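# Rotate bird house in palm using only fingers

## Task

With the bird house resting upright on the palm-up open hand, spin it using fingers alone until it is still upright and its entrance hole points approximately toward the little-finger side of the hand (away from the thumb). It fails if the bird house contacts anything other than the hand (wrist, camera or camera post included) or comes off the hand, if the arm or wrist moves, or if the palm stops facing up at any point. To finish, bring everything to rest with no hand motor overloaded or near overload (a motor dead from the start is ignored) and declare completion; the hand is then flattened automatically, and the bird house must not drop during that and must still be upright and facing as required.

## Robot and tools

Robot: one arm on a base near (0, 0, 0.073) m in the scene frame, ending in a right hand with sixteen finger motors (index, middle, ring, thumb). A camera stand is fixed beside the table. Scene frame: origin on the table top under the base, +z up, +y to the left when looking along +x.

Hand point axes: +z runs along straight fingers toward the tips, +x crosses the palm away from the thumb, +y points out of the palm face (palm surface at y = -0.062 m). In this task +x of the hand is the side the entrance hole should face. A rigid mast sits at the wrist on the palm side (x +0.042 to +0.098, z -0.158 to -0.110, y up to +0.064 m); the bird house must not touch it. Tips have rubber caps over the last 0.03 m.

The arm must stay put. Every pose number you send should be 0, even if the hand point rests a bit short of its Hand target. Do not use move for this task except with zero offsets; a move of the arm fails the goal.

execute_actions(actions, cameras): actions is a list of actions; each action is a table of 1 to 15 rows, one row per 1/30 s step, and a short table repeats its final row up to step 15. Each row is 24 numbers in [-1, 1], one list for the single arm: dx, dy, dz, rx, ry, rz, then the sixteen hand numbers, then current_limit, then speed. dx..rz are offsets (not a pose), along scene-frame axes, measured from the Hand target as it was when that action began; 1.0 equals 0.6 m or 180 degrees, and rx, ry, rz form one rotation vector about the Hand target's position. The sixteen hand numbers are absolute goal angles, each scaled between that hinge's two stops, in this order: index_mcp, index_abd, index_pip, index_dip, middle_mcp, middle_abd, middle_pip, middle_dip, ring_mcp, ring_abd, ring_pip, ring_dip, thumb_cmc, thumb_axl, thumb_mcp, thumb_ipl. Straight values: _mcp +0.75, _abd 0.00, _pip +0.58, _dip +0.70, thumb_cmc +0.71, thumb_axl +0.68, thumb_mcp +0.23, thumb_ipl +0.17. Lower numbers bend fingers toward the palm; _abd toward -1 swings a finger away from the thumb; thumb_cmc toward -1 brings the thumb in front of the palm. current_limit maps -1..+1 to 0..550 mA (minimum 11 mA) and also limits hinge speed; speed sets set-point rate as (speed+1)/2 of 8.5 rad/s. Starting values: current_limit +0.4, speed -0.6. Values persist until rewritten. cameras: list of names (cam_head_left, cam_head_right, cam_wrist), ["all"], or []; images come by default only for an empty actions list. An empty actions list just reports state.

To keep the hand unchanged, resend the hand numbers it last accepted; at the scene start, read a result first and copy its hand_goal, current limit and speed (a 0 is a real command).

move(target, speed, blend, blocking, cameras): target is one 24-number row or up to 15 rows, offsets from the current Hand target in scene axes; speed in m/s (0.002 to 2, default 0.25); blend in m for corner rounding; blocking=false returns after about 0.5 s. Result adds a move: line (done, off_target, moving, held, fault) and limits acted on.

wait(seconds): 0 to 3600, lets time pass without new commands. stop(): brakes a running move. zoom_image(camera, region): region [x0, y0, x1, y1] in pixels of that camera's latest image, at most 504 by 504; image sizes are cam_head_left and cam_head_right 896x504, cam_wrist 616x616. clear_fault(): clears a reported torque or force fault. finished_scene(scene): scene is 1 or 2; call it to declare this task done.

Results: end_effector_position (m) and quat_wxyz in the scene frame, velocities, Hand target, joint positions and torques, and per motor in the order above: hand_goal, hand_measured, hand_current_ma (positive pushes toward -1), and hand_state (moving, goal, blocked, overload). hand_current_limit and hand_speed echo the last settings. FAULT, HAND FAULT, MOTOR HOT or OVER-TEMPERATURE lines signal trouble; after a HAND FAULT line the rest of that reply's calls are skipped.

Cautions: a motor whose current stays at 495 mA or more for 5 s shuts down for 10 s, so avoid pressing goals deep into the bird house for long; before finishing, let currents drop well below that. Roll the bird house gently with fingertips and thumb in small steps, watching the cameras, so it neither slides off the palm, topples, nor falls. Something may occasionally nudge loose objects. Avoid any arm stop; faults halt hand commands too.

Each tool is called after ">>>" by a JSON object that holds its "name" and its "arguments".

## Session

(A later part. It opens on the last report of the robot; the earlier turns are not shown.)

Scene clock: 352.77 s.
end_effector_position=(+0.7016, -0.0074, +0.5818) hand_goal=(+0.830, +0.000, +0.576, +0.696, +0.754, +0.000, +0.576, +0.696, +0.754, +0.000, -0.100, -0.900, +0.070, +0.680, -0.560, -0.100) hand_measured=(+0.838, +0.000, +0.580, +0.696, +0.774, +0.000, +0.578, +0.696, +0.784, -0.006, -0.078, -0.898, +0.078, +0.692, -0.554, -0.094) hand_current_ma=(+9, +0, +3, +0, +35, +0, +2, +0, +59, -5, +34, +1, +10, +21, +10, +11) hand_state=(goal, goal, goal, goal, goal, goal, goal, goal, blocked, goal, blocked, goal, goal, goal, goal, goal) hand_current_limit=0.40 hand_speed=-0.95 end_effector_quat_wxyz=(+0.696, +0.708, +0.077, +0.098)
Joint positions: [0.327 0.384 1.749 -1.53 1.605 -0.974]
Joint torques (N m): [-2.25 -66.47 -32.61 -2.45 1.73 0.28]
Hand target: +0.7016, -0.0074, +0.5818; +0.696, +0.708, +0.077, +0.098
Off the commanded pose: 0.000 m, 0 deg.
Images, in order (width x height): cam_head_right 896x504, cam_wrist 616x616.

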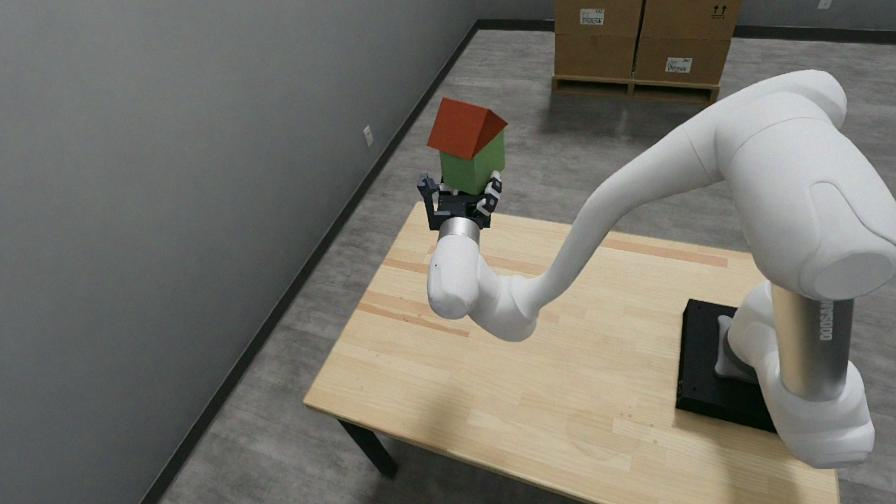

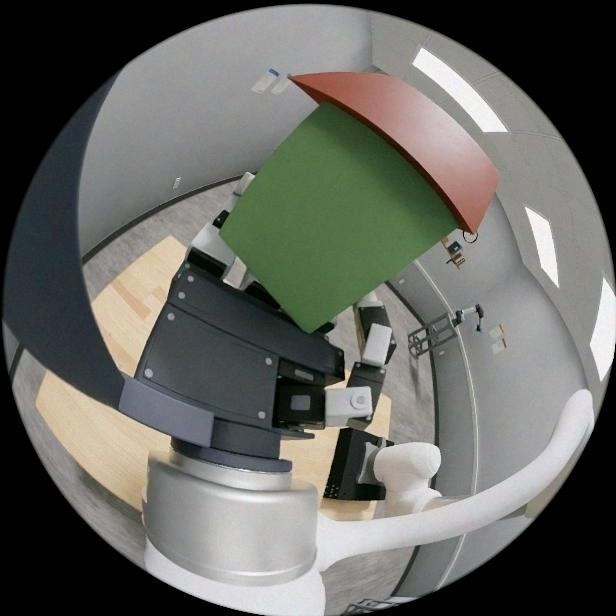

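>>> {"name": "execute_actions", "arguments": {"actions": [[[0,0,0,0,0,0,0.83,0.5,0.576,0.696,0.754,0,0.576,0.696,0.754,0,-0.1,-0.9,0.07,0.68,-0.56,-0.1,0.4,-0.85]],[[0,0,0,0,0,0,0.83,0.95,0.576,0.696,0.754,0,0.576,0.696,0.754,0,-0.1,-0.9,0.07,0.68,-0.56,-0.1,0.4,-0.85]],[[0,0,0,0,0,0,0.83,0.95,0.576,0.3,0.754,0,0.576,0.696,0.754,0,-0.1,-0.9,0.07,0.68,-0.56,-0.1,0.4,-0.85]],[[0,0,0,0,0,0,0.83,0.95,0.576,-0.2,0.754,0,0.576,0.696,0.754,0,-0.1,-0.9,0.07,0.68,-0.56,-0.1,0.4,-0.85]]], "cameras": ["cam_wrist","cam_head_right"]}}

>>> {"name": "zoom_image", "arguments": {"camera": "cam_head_right", "region": [400, 90, 520, 240]}}

>>> {"name": "zoom_image", "arguments": {"camera": "cam_wrist", "region": [200, 180, 500, 430]}}

Scene clock: 367.97 s.
end_effector_position=(+0.7016, -0.0074, +0.5818) hand_goal=(+0.830, +0.950, +0.576, -0.200, +0.754, +0.000, +0.576, +0.696, +0.754, +0.000, -0.100, -0.900, +0.070, +0.680, -0.560, -0.100) hand_measured=(+0.858, +0.952, +0.598, -0.188, +0.774, +0.000, +0.578, +0.696, +0.778, -0.002, -0.094, -0.898, +0.078, +0.690, -0.554, -0.094) hand_current_ma=(+58, +0, +35, +17, +35, +0, +2, +0, +46, -1, +7, +1, +10, +16, +9, +10) hand_state=(blocked, goal, blocked, goal, goal, goal, goal, goal, blocked, goal, goal, goal, goal, goal, goal, goal) hand_current_limit=0.40 hand_speed=-0.85 end_effector_quat_wxyz=(+0.696, +0.708, +0.077, +0.098)
Joint positions: [0.327 0.384 1.749 -1.53 1.605 -0.974]
Joint torques (N m): [-2.09 -66.67 -32.46 -2.37 1.69 0.17]
Hand target: +0.7016, -0.0074, +0.5818; +0.696, +0.708, +0.077, +0.098
Off the commanded pose: 0.000 m, 0 deg.
Images, in order (width x height): cam_head_right 896x504, cam_wrist 616x616.

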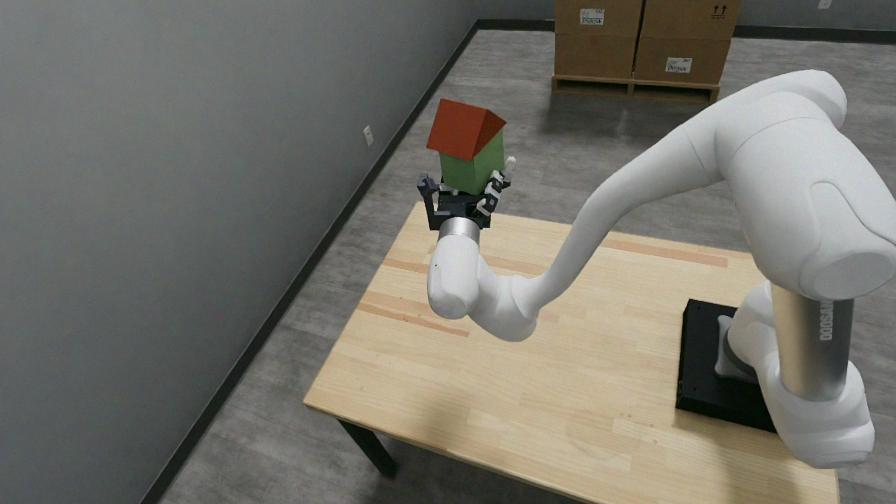

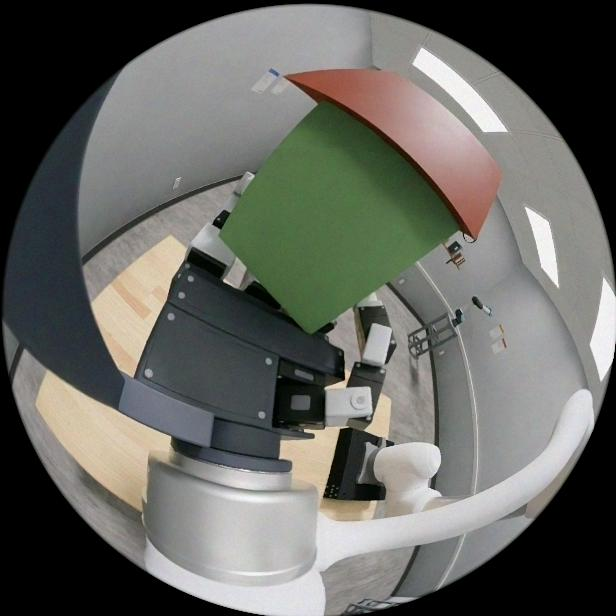

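Scaled by 3.360.

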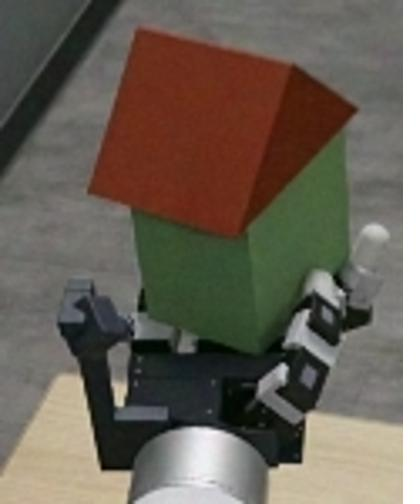

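Scaled by 1.680 from the camera's image (finer frame: 880x880).

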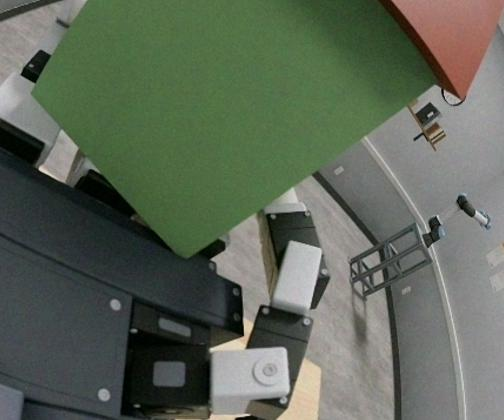

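>>> {"name": "execute_actions", "arguments": {"actions": [[[0,0,0,0,0,0,0.83,0.75,0.576,-0.25,0.754,0,0.576,0.696,0.754,0,-0.1,-0.9,0.07,0.68,-0.56,-0.1,0.4,-0.9]],[[0,0,0,0,0,0,0.82,0.6,0.576,-0.3,0.754,0,0.576,0.696,0.754,0,-0.1,-0.9,0.07,0.68,-0.56,-0.1,0.4,-0.9]],[[0,0,0,0,0,0,0.82,0.6,0.576,-0.3,0.754,0,0.576,0.696,0.754,0,-0.1,-0.9,0.07,0.68,-0.56,-0.1,0.4,-0.9]]], "cameras": ["cam_wrist","cam_head_right"]}}

>>> {"name": "zoom_image", "arguments": {"camera": "cam_head_right", "region": [400, 90, 520, 240]}}

>>> {"name": "zoom_image", "arguments": {"camera": "cam_wrist", "region": [200, 180, 500, 430]}}

Scene clock: 383.07 s.
end_effector_position=(+0.7016, -0.0074, +0.5818) hand_goal=(+0.820, +0.600, +0.576, -0.300, +0.754, +0.000, +0.576, +0.696, +0.754, +0.000, -0.100, -0.900, +0.070, +0.680, -0.560, -0.100) hand_measured=(+0.858, +0.622, +0.598, -0.288, +0.774, +0.000, +0.578, +0.696, +0.778, -0.002, -0.094, -0.898, +0.078, +0.688, -0.560, -0.098) hand_current_ma=(+88, +31, +35, +16, +35, +0, +2, +0, +46, -1, +6, +1, +10, +11, +0, +1) hand_state=(blocked, blocked, blocked, goal, goal, goal, goal, goal, blocked, goal, goal, goal, goal, goal, goal, goal) hand_current_limit=0.40 hand_speed=-0.90 end_effector_quat_wxyz=(+0.696, +0.708, +0.077, +0.098)
Joint positions: [0.327 0.384 1.749 -1.53 1.605 -0.974]
Joint torques (N m): [-2.2 -66.21 -32.68 -2.37 1.72 0.24]
Hand target: +0.7016, -0.0074, +0.5818; +0.696, +0.708, +0.077, +0.098
Off the commanded pose: 0.000 m, 0 deg.
Images, in order (width x height): cam_head_right 896x504, cam_wrist 616x616.

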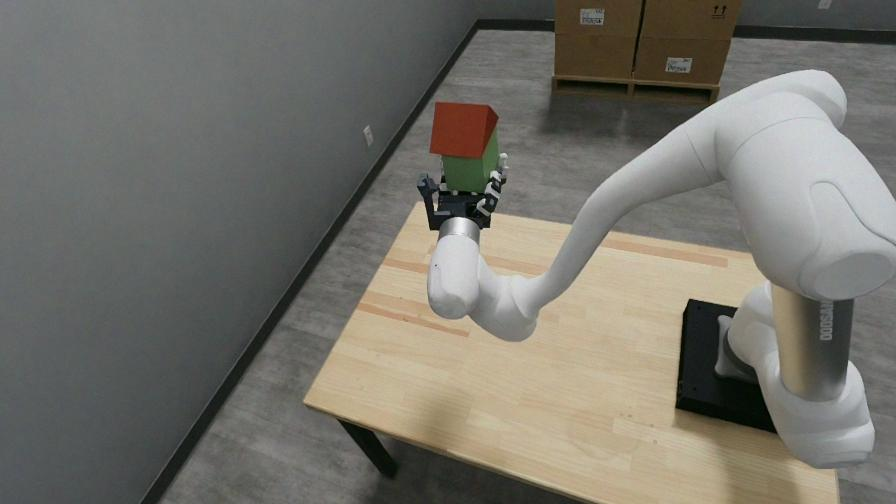

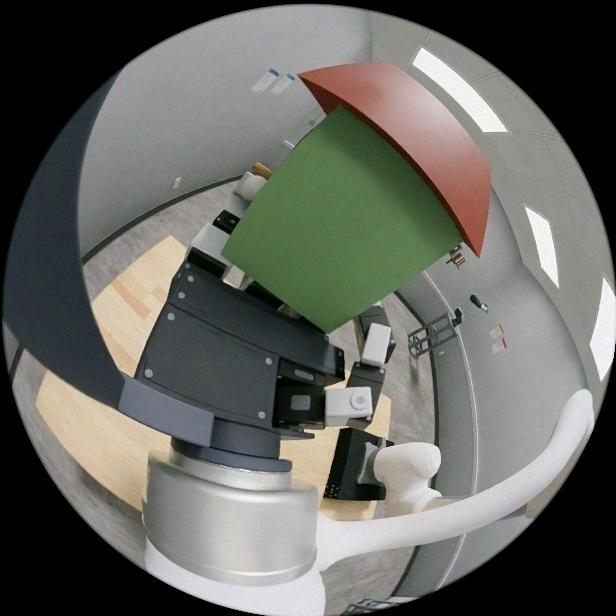

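Scaled by 3.360.

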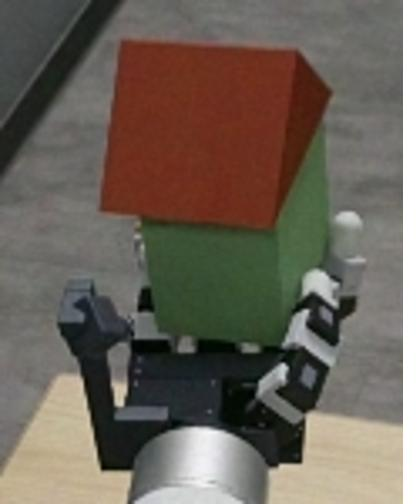

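Scaled by 1.680 from the camera's image (finer frame: 880x880).

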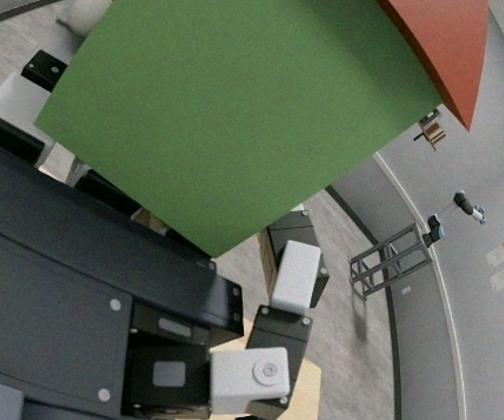

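>>> {"name": "execute_actions", "arguments": {"actions": [[[0,0,0,0,0,0,0.84,0.45,0.576,-0.3,0.754,0,0.576,0.696,0.754,0,-0.1,-0.9,0.07,0.68,-0.5,-0.1,0.4,-0.9]],[[0,0,0,0,0,0,0.84,0.33,0.576,-0.3,0.754,0,0.576,0.696,0.754,0,-0.1,-0.9,0.07,0.68,-0.5,-0.1,0.4,-0.9]],[[0,0,0,0,0,0,0.84,0.33,0.576,-0.3,0.754,0,0.576,0.696,0.754,0,-0.1,-0.9,0.07,0.68,-0.5,-0.1,0.4,-0.9]]], "cameras": ["cam_wrist","cam_head_right"]}}

>>> {"name": "zoom_image", "arguments": {"camera": "cam_head_right", "region": [400, 90, 520, 240]}}

>>> {"name": "zoom_image", "arguments": {"camera": "cam_wrist", "region": [200, 60, 520, 380]}}

Scene clock: 406.37 s.
end_effector_position=(+0.7016, -0.0074, +0.5818) hand_goal=(+0.840, +0.330, +0.576, -0.300, +0.754, +0.000, +0.576, +0.696, +0.754, +0.000, -0.100, -0.900, +0.070, +0.680, -0.500, -0.100) hand_measured=(+0.864, +0.478, +0.600, -0.280, +0.774, +0.000, +0.578, +0.696, +0.772, -0.010, -0.106, -0.904, +0.078, +0.688, -0.504, -0.098) hand_current_ma=(+44, +385, +43, +33, +35, +0, +2, +0, +31, -9, -6, -4, +10, +11, -5, +1) hand_state=(blocked, blocked, blocked, blocked, goal, goal, goal, goal, goal, goal, goal, goal, goal, goal, goal, goal) hand_current_limit=0.40 hand_speed=-0.90 end_effector_quat_wxyz=(+0.696, +0.708, +0.077, +0.098)
Joint positions: [0.327 0.384 1.749 -1.53 1.605 -0.974]
Joint torques (N m): [-2.41 -66.92 -32.69 -2.34 1.65 0.22]
Hand target: +0.7016, -0.0074, +0.5818; +0.696, +0.708, +0.077, +0.098
Off the commanded pose: 0.000 m, 0 deg.
Images, in order (width x height): cam_head_right 896x504, cam_wrist 616x616.

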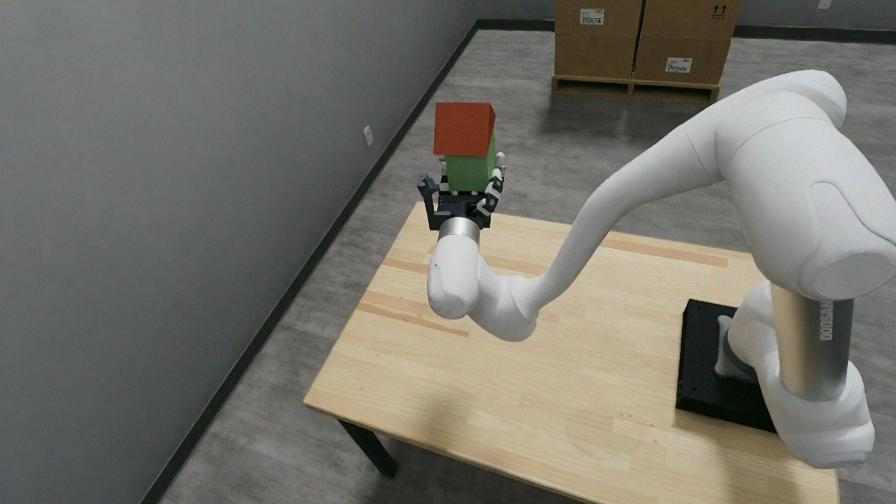

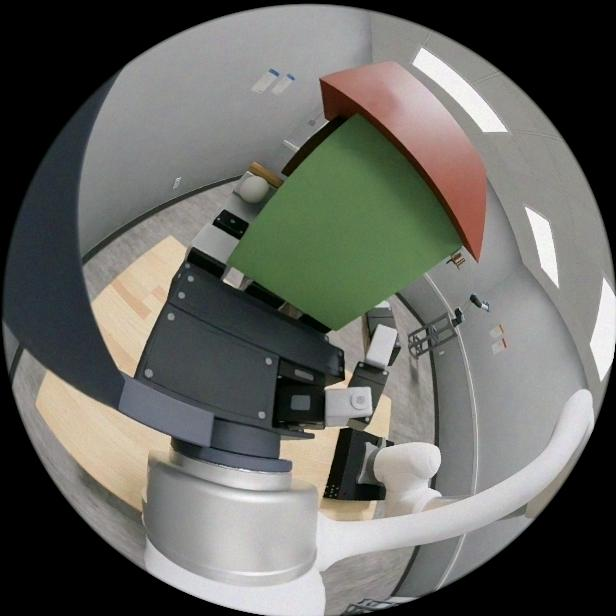

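Scaled by 3.360.

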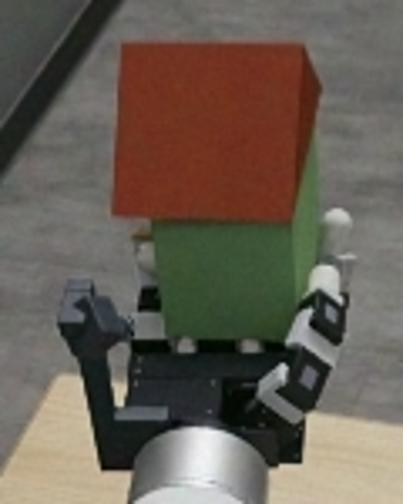

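Scaled by 1.575 from the camera's image (finer frame: 880x880).

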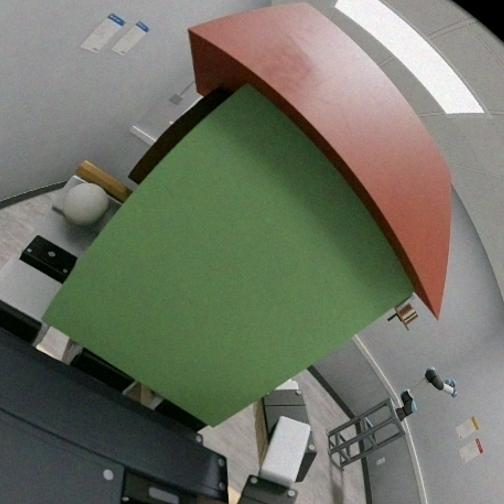

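>>> {"name": "execute_actions", "arguments": {"actions": [[[0,0,0,0,0,0,0.84,0.5,0.576,-0.28,0.754,0,0.576,0.696,0.754,0,-0.1,-0.9,0.07,0.68,-0.5,-0.1,0.4,-0.9]],[[0,0,0,0,0,0,0.84,0.5,0.576,-0.28,0.754,0,0.576,0.696,0.87,0,-0.1,-0.9,0.15,0.68,-0.45,-0.1,0.4,-0.95]],[[0,0,0,0,0,0,0.84,0.5,0.576,-0.28,0.754,0,0.576,0.696,0.98,0,-0.1,-0.9,0.2,0.68,-0.4,-0.1,0.4,-0.95]],[[0,0,0,0,0,0,0.84,0.5,0.576,-0.28,0.754,0,0.576,0.696,0.98,0,-0.1,-0.9,0.2,0.68,-0.4,-0.1,0.4,-0.95]]], "cameras": ["cam_wrist","cam_head_right"]}}

>>> {"name": "zoom_image", "arguments": {"camera": "cam_head_right", "region": [400, 90, 520, 240]}}

>>> {"name": "zoom_image", "arguments": {"camera": "cam_wrist", "region": [160, 60, 480, 380]}}

Scene clock: 455.37 s.
end_effector_position=(+0.7016, -0.0074, +0.5818) hand_goal=(+0.840, +0.500, +0.576, -0.280, +0.754, +0.000, +0.576, +0.696, +0.980, +0.000, -0.100, -0.900, +0.200, +0.680, -0.400, -0.100) hand_measured=(+0.864, +0.506, +0.596, -0.274, +0.774, +0.000, +0.580, +0.696, +0.986, -0.002, -0.102, -0.904, +0.202, +0.688, -0.406, -0.098) hand_current_ma=(+44, +4, +32, +6, +35, +0, +3, +0, +6, -2, -1, -3, +2, +11, -9, +1) hand_state=(blocked, goal, goal, goal, goal, goal, goal, goal, goal, goal, goal, goal, goal, goal, goal, goal) hand_current_limit=0.40 hand_speed=-0.95 end_effector_quat_wxyz=(+0.696, +0.708, +0.077, +0.098)
Joint positions: [0.327 0.384 1.749 -1.53 1.605 -0.974]
Joint torques (N m): [-2.93 -66.36 -32.69 -2.4 1.67 0.28]
Hand target: +0.7016, -0.0074, +0.5818; +0.696, +0.708, +0.077, +0.098
Off the commanded pose: 0.000 m, 0 deg.
Images, in order (width x height): cam_head_right 896x504, cam_wrist 616x616.

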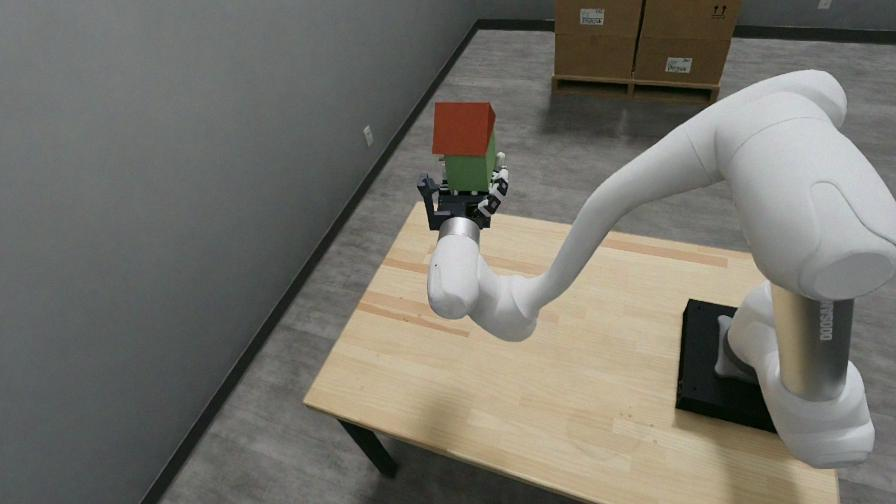

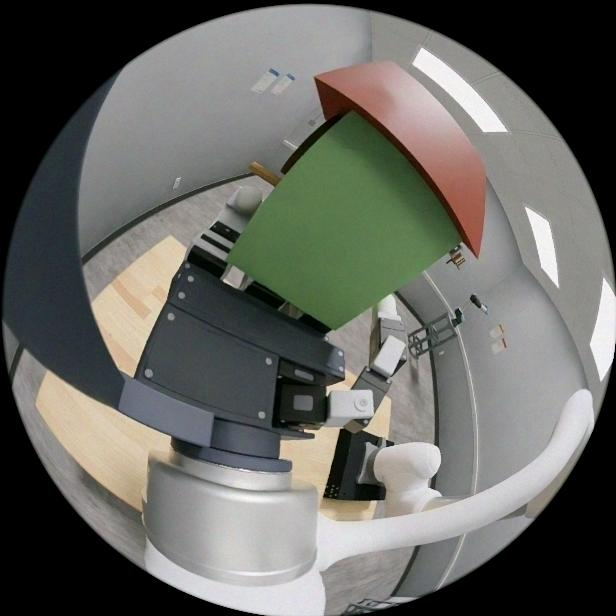

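Scaled by 3.360.

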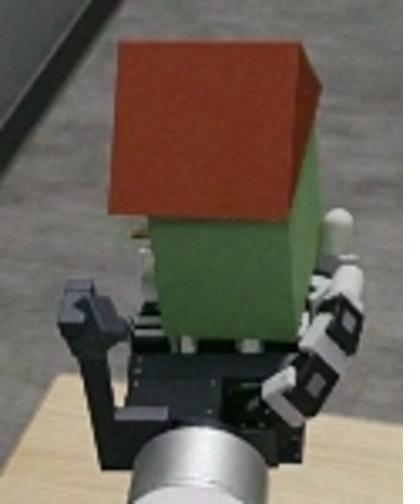

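Scaled by 1.575 from the camera's image (finer frame: 880x880).

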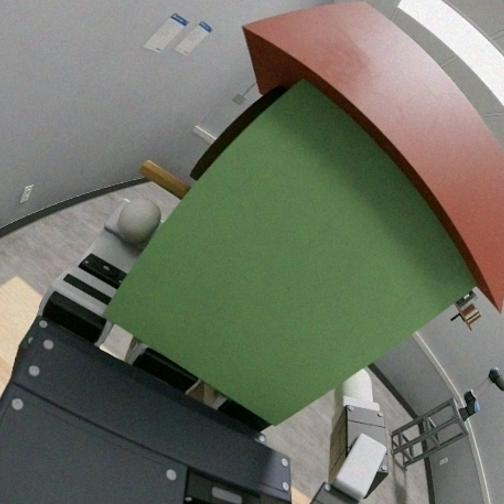

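>>> {"name": "execute_actions", "arguments": {"actions": [[[0,0,0,0,0,0,0.84,0.5,0.576,-0.28,0.754,0,0.576,0.696,0.98,0,0.25,-0.9,0.45,0.68,-0.3,-0.1,0.4,-0.87]],[[0,0,0,0,0,0,0.84,0.5,0.576,-0.28,0.754,0,0.576,0.696,0.98,-0.08,0.576,-0.9,0.6,0.68,-0.1,0.0,0.4,-0.87]],[[0,0,0,0,0,0,0.84,0.5,0.576,-0.28,0.754,0,0.576,0.696,0.98,-0.12,0.576,-0.4,0.7,0.68,0.1,0.1,0.4,-0.87]],[[0,0,0,0,0,0,0.84,0.5,0.576,-0.28,0.754,0,0.576,0.696,0.98,-0.12,0.576,0.3,0.71,0.68,0.23,0.17,0.4,-0.87]],[[0,0,0,0,0,0,0.84,0.5,0.576,-0.28,0.754,0,0.576,0.696,0.98,-0.12,0.576,0.696,0.71,0.68,0.23,0.17,0.4,-0.87]]], "cameras": ["cam_wrist","cam_head_right"]}}

>>> {"name": "zoom_image", "arguments": {"camera": "cam_head_right", "region": [400, 90, 520, 240]}}

>>> {"name": "zoom_image", "arguments": {"camera": "cam_wrist", "region": [160, 60, 480, 380]}}

Scene clock: 480.50 s.
end_effector_position=(+0.7016, -0.0074, +0.5818) hand_goal=(+0.840, +0.500, +0.576, -0.280, +0.754, +0.000, +0.576, +0.696, +0.980, -0.120, +0.576, +0.696, +0.710, +0.680, +0.230, +0.170) hand_measured=(+0.864, +0.506, +0.596, -0.274, +0.774, +0.000, +0.580, +0.696, +0.986, -0.116, +0.576, +0.694, +0.716, +0.682, +0.228, +0.168) hand_current_ma=(+44, +4, +32, +6, +35, +0, +3, +0, +6, +2, +0, -2, +6, +2, -2, -2) hand_state=(blocked, goal, goal, goal, goal, goal, goal, goal, goal, goal, goal, goal, goal, goal, goal, goal) hand_current_limit=0.40 hand_speed=-0.87 end_effector_quat_wxyz=(+0.696, +0.708, +0.077, +0.098)
Joint positions: [0.327 0.384 1.749 -1.53 1.605 -0.974]
Joint torques (N m): [-2.43 -66.45 -32.56 -2.4 1.62 0.2]
Hand target: +0.7016, -0.0074, +0.5818; +0.696, +0.708, +0.077, +0.098
Off the commanded pose: 0.000 m, 0 deg.
Images, in order (width x height): cam_head_right 896x504, cam_wrist 616x616.

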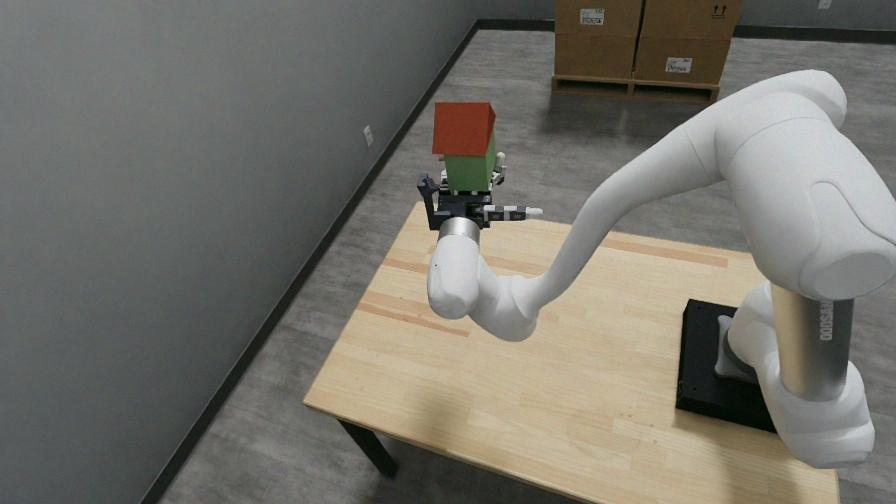

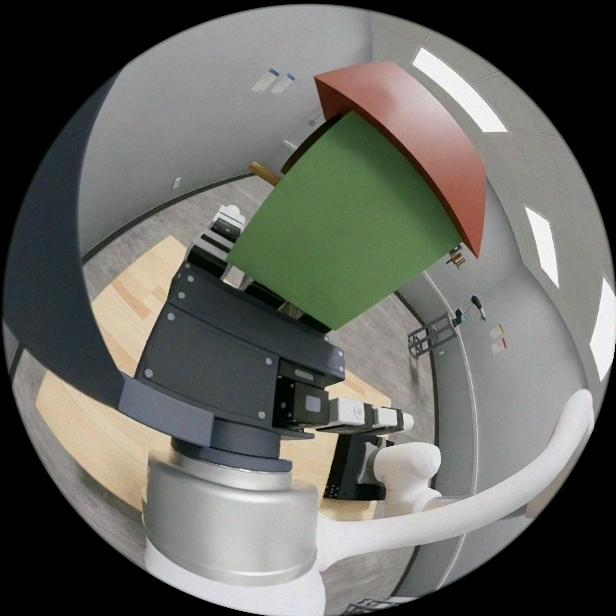

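Scaled by 3.360.

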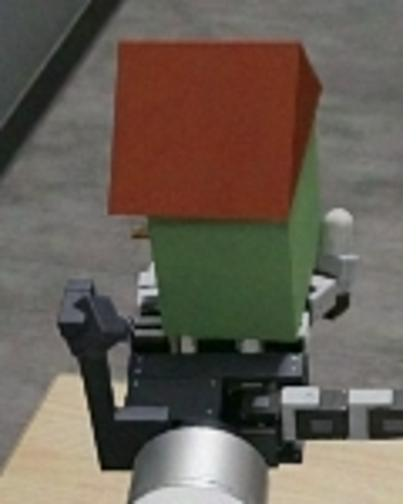

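Scaled by 1.575 from the camera's image (finer frame: 880x880).

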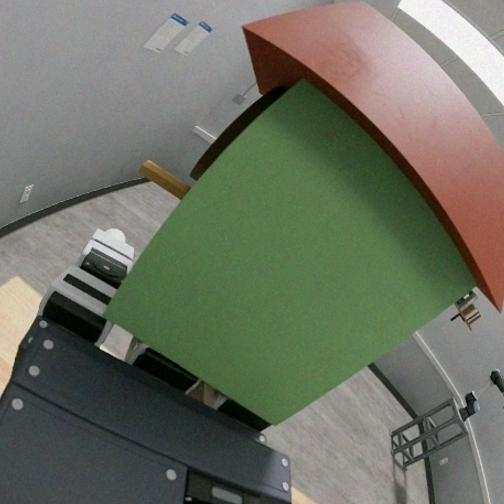

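>>> {"name": "execute_actions", "arguments": {"actions": [[[0,0,0,0,0,0,0.88,0.5,0.576,-0.28,0.754,0,0.576,0.696,0.9,-0.06,0.576,0.696,0.71,0.68,0.23,0.17,0.4,-0.93]],[[0,0,0,0,0,0,0.88,0.7,0.576,-0.28,0.754,0,0.576,0.696,0.8,0.0,0.576,0.696,0.71,0.68,0.23,0.17,0.4,-0.93]],[[0,0,0,0,0,0,0.88,0.95,0.576,-0.28,0.754,0,0.576,0.696,0.754,0.0,0.576,0.696,0.71,0.68,0.23,0.17,0.4,-0.93]],[[0,0,0,0,0,0,0.88,0.95,0.576,-0.28,0.754,0,0.576,0.696,0.754,0.0,0.576,0.696,0.71,0.68,0.23,0.17,0.4,-0.93]]], "cameras": ["cam_wrist","cam_head_right"]}}

>>> {"name": "zoom_image", "arguments": {"camera": "cam_head_right", "region": [400, 90, 520, 240]}}

>>> {"name": "zoom_image", "arguments": {"camera": "cam_wrist", "region": [160, 60, 480, 380]}}

Scene clock: 494.30 s.
end_effector_position=(+0.7016, -0.0074, +0.5818) hand_goal=(+0.880, +0.950, +0.576, -0.280, +0.754, +0.000, +0.576, +0.696, +0.754, +0.000, +0.576, +0.696, +0.710, +0.680, +0.230, +0.170) hand_measured=(+0.886, +0.946, +0.584, -0.276, +0.778, -0.002, +0.584, +0.698, +0.778, -0.002, +0.576, +0.694, +0.716, +0.682, +0.228, +0.168) hand_current_ma=(+7, -4, +9, +3, +45, -1, +10, +1, +47, -2, +0, -2, +6, +2, -2, -2) hand_state=(goal, goal, goal, goal, blocked, goal, goal, goal, blocked, goal, goal, goal, goal, goal, goal, goal) hand_current_limit=0.40 hand_speed=-0.93 end_effector_quat_wxyz=(+0.696, +0.708, +0.077, +0.098)
Joint positions: [0.327 0.384 1.749 -1.53 1.605 -0.974]
Joint torques (N m): [-2.22 -66.64 -32.3 -2.39 1.72 0.22]
Hand target: +0.7016, -0.0074, +0.5818; +0.696, +0.708, +0.077, +0.098
Off the commanded pose: 0.000 m, 0 deg.
Images, in order (width x height): cam_head_right 896x504, cam_wrist 616x616.

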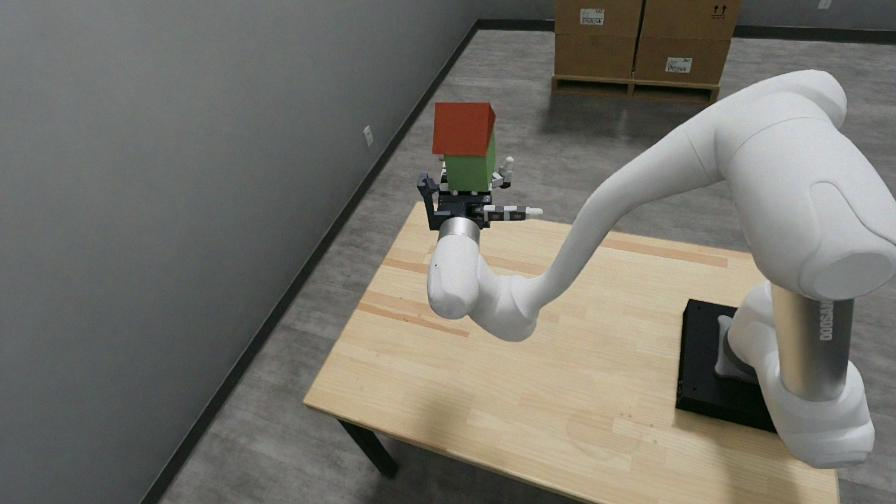

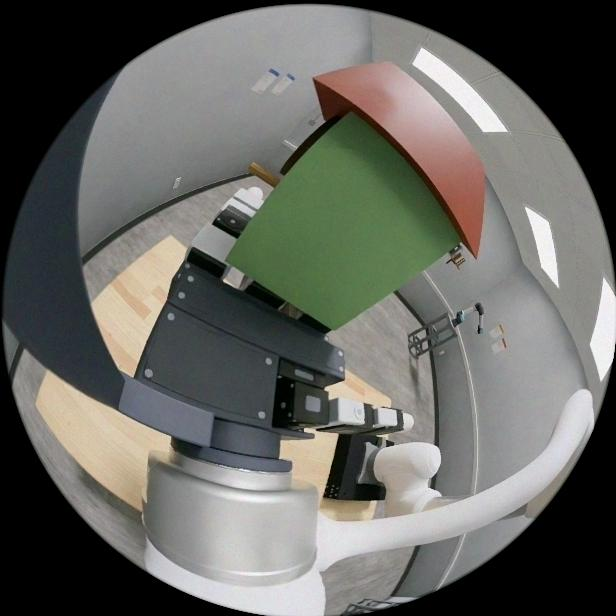

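Scaled by 3.360.

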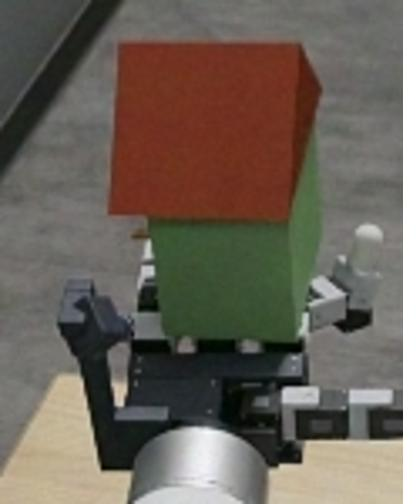

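Scaled by 1.575 from the camera's image (finer frame: 880x880).

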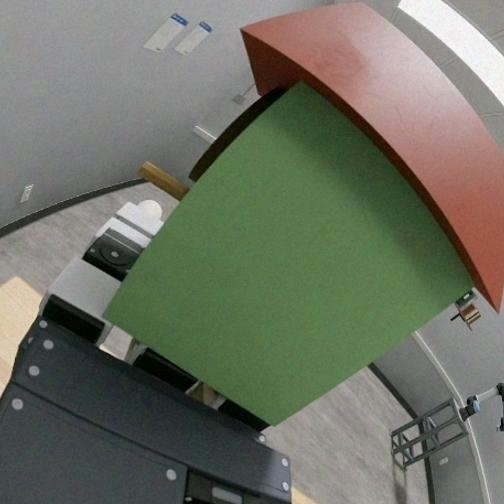

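>>> {"name": "execute_actions", "arguments": {"actions": [[[0,0,0,0,0,0,0.88,0.95,0.576,0.2,0.754,0,0.576,0.696,0.754,0.0,0.576,0.696,0.71,0.68,0.23,0.17,0.4,-0.88]],[[0,0,0,0,0,0,0.88,0.95,0.576,0.696,0.754,0,0.576,0.696,0.754,0.0,0.576,0.696,0.71,0.68,0.23,0.17,0.4,-0.88]],[[0,0,0,0,0,0,0.88,0.4,0.576,0.696,0.754,0,0.576,0.696,0.754,0.0,0.576,0.696,0.71,0.68,0.23,0.17,0.4,-0.88]],[[0,0,0,0,0,0,0.88,0,0.576,0.696,0.754,0,0.576,0.696,0.754,0.0,0.576,0.696,0.71,0.68,0.23,0.17,0.4,-0.88]],[[0,0,0,0,0,0,0.82,0,0.576,0.696,0.754,0,0.576,0.696,0.754,0.0,0.576,0.696,0.71,0.68,0.23,0.17,0.4,-0.93]],[[0,0,0,0,0,0,0.754,0,0.576,0.696,0.754,0,0.576,0.696,0.754,0.0,0.576,0.696,0.71,0.68,0.23,0.17,0.4,-0.95]],[[0,0,0,0,0,0,0.754,0,0.576,0.696,0.754,0,0.576,0.696,0.754,0.0,0.576,0.696,0.71,0.68,0.23,0.17,0.4,-0.9]]], "cameras": ["cam_wrist","cam_head_right"]}}

>>> {"name": "zoom_image", "arguments": {"camera": "cam_head_right", "region": [400, 90, 520, 240]}}

>>> {"name": "zoom_image", "arguments": {"camera": "cam_wrist", "region": [160, 60, 480, 380]}}

Scene clock: 513.87 s.
end_effector_position=(+0.7016, -0.0074, +0.5818) hand_goal=(+0.754, +0.000, +0.576, +0.696, +0.754, +0.000, +0.576, +0.696, +0.754, +0.000, +0.576, +0.696, +0.710, +0.680, +0.230, +0.170) hand_measured=(+0.780, +0.004, +0.584, +0.694, +0.778, -0.002, +0.584, +0.698, +0.778, -0.002, +0.576, +0.694, +0.716, +0.682, +0.228, +0.168) hand_current_ma=(+48, +3, +9, -2, +45, -1, +10, +1, +46, -2, +0, -2, +6, +2, -2, -2) hand_state=(blocked, goal, goal, goal, blocked, goal, goal, goal, blocked, goal, goal, goal, goal, goal, goal, goal) hand_current_limit=0.40 hand_speed=-0.90 end_effector_quat_wxyz=(+0.696, +0.708, +0.077, +0.098)
Joint positions: [0.327 0.384 1.749 -1.53 1.605 -0.974]
Joint torques (N m): [-2.59 -66.34 -32.42 -2.36 1.66 0.28]
Hand target: +0.7016, -0.0074, +0.5818; +0.696, +0.708, +0.077, +0.098
Off the commanded pose: 0.000 m, 0 deg.
Images, in order (width x height): cam_head_right 896x504, cam_wrist 616x616.

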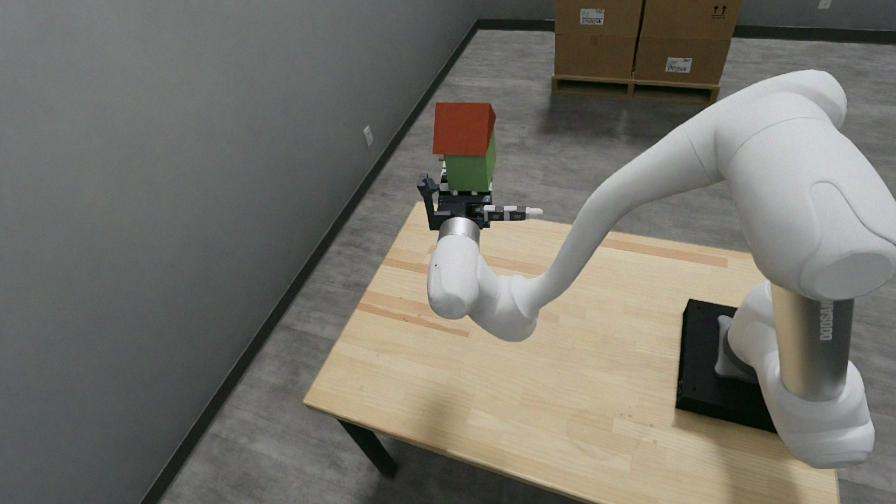

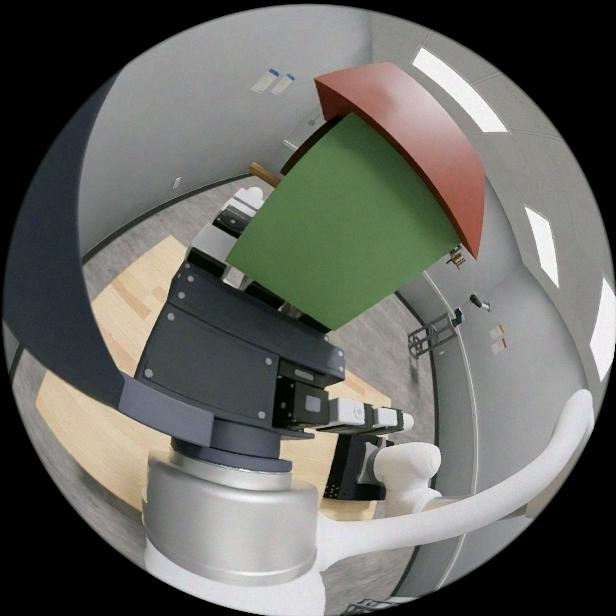

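Scaled by 3.360.

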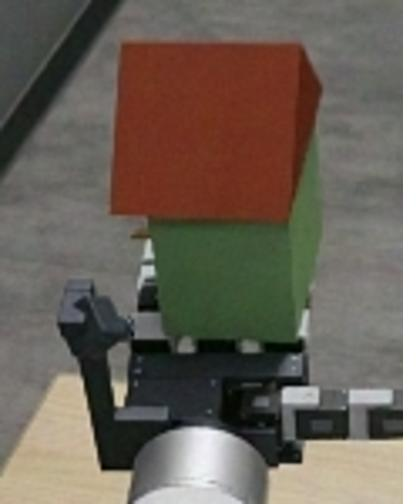

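Scaled by 1.575 from the camera's image (finer frame: 880x880).

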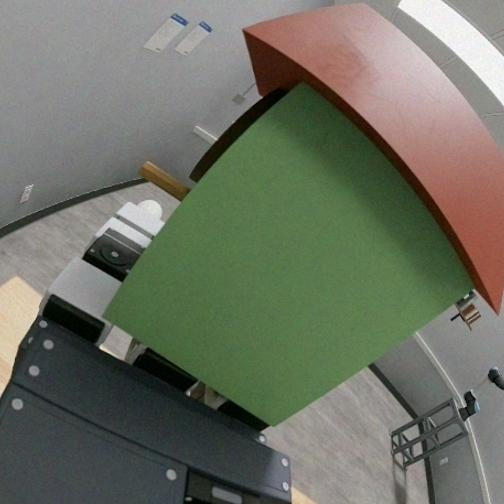

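>>> {"name": "finished_scene", "arguments": {"scene": 1}}

The scene is finished: the task was done.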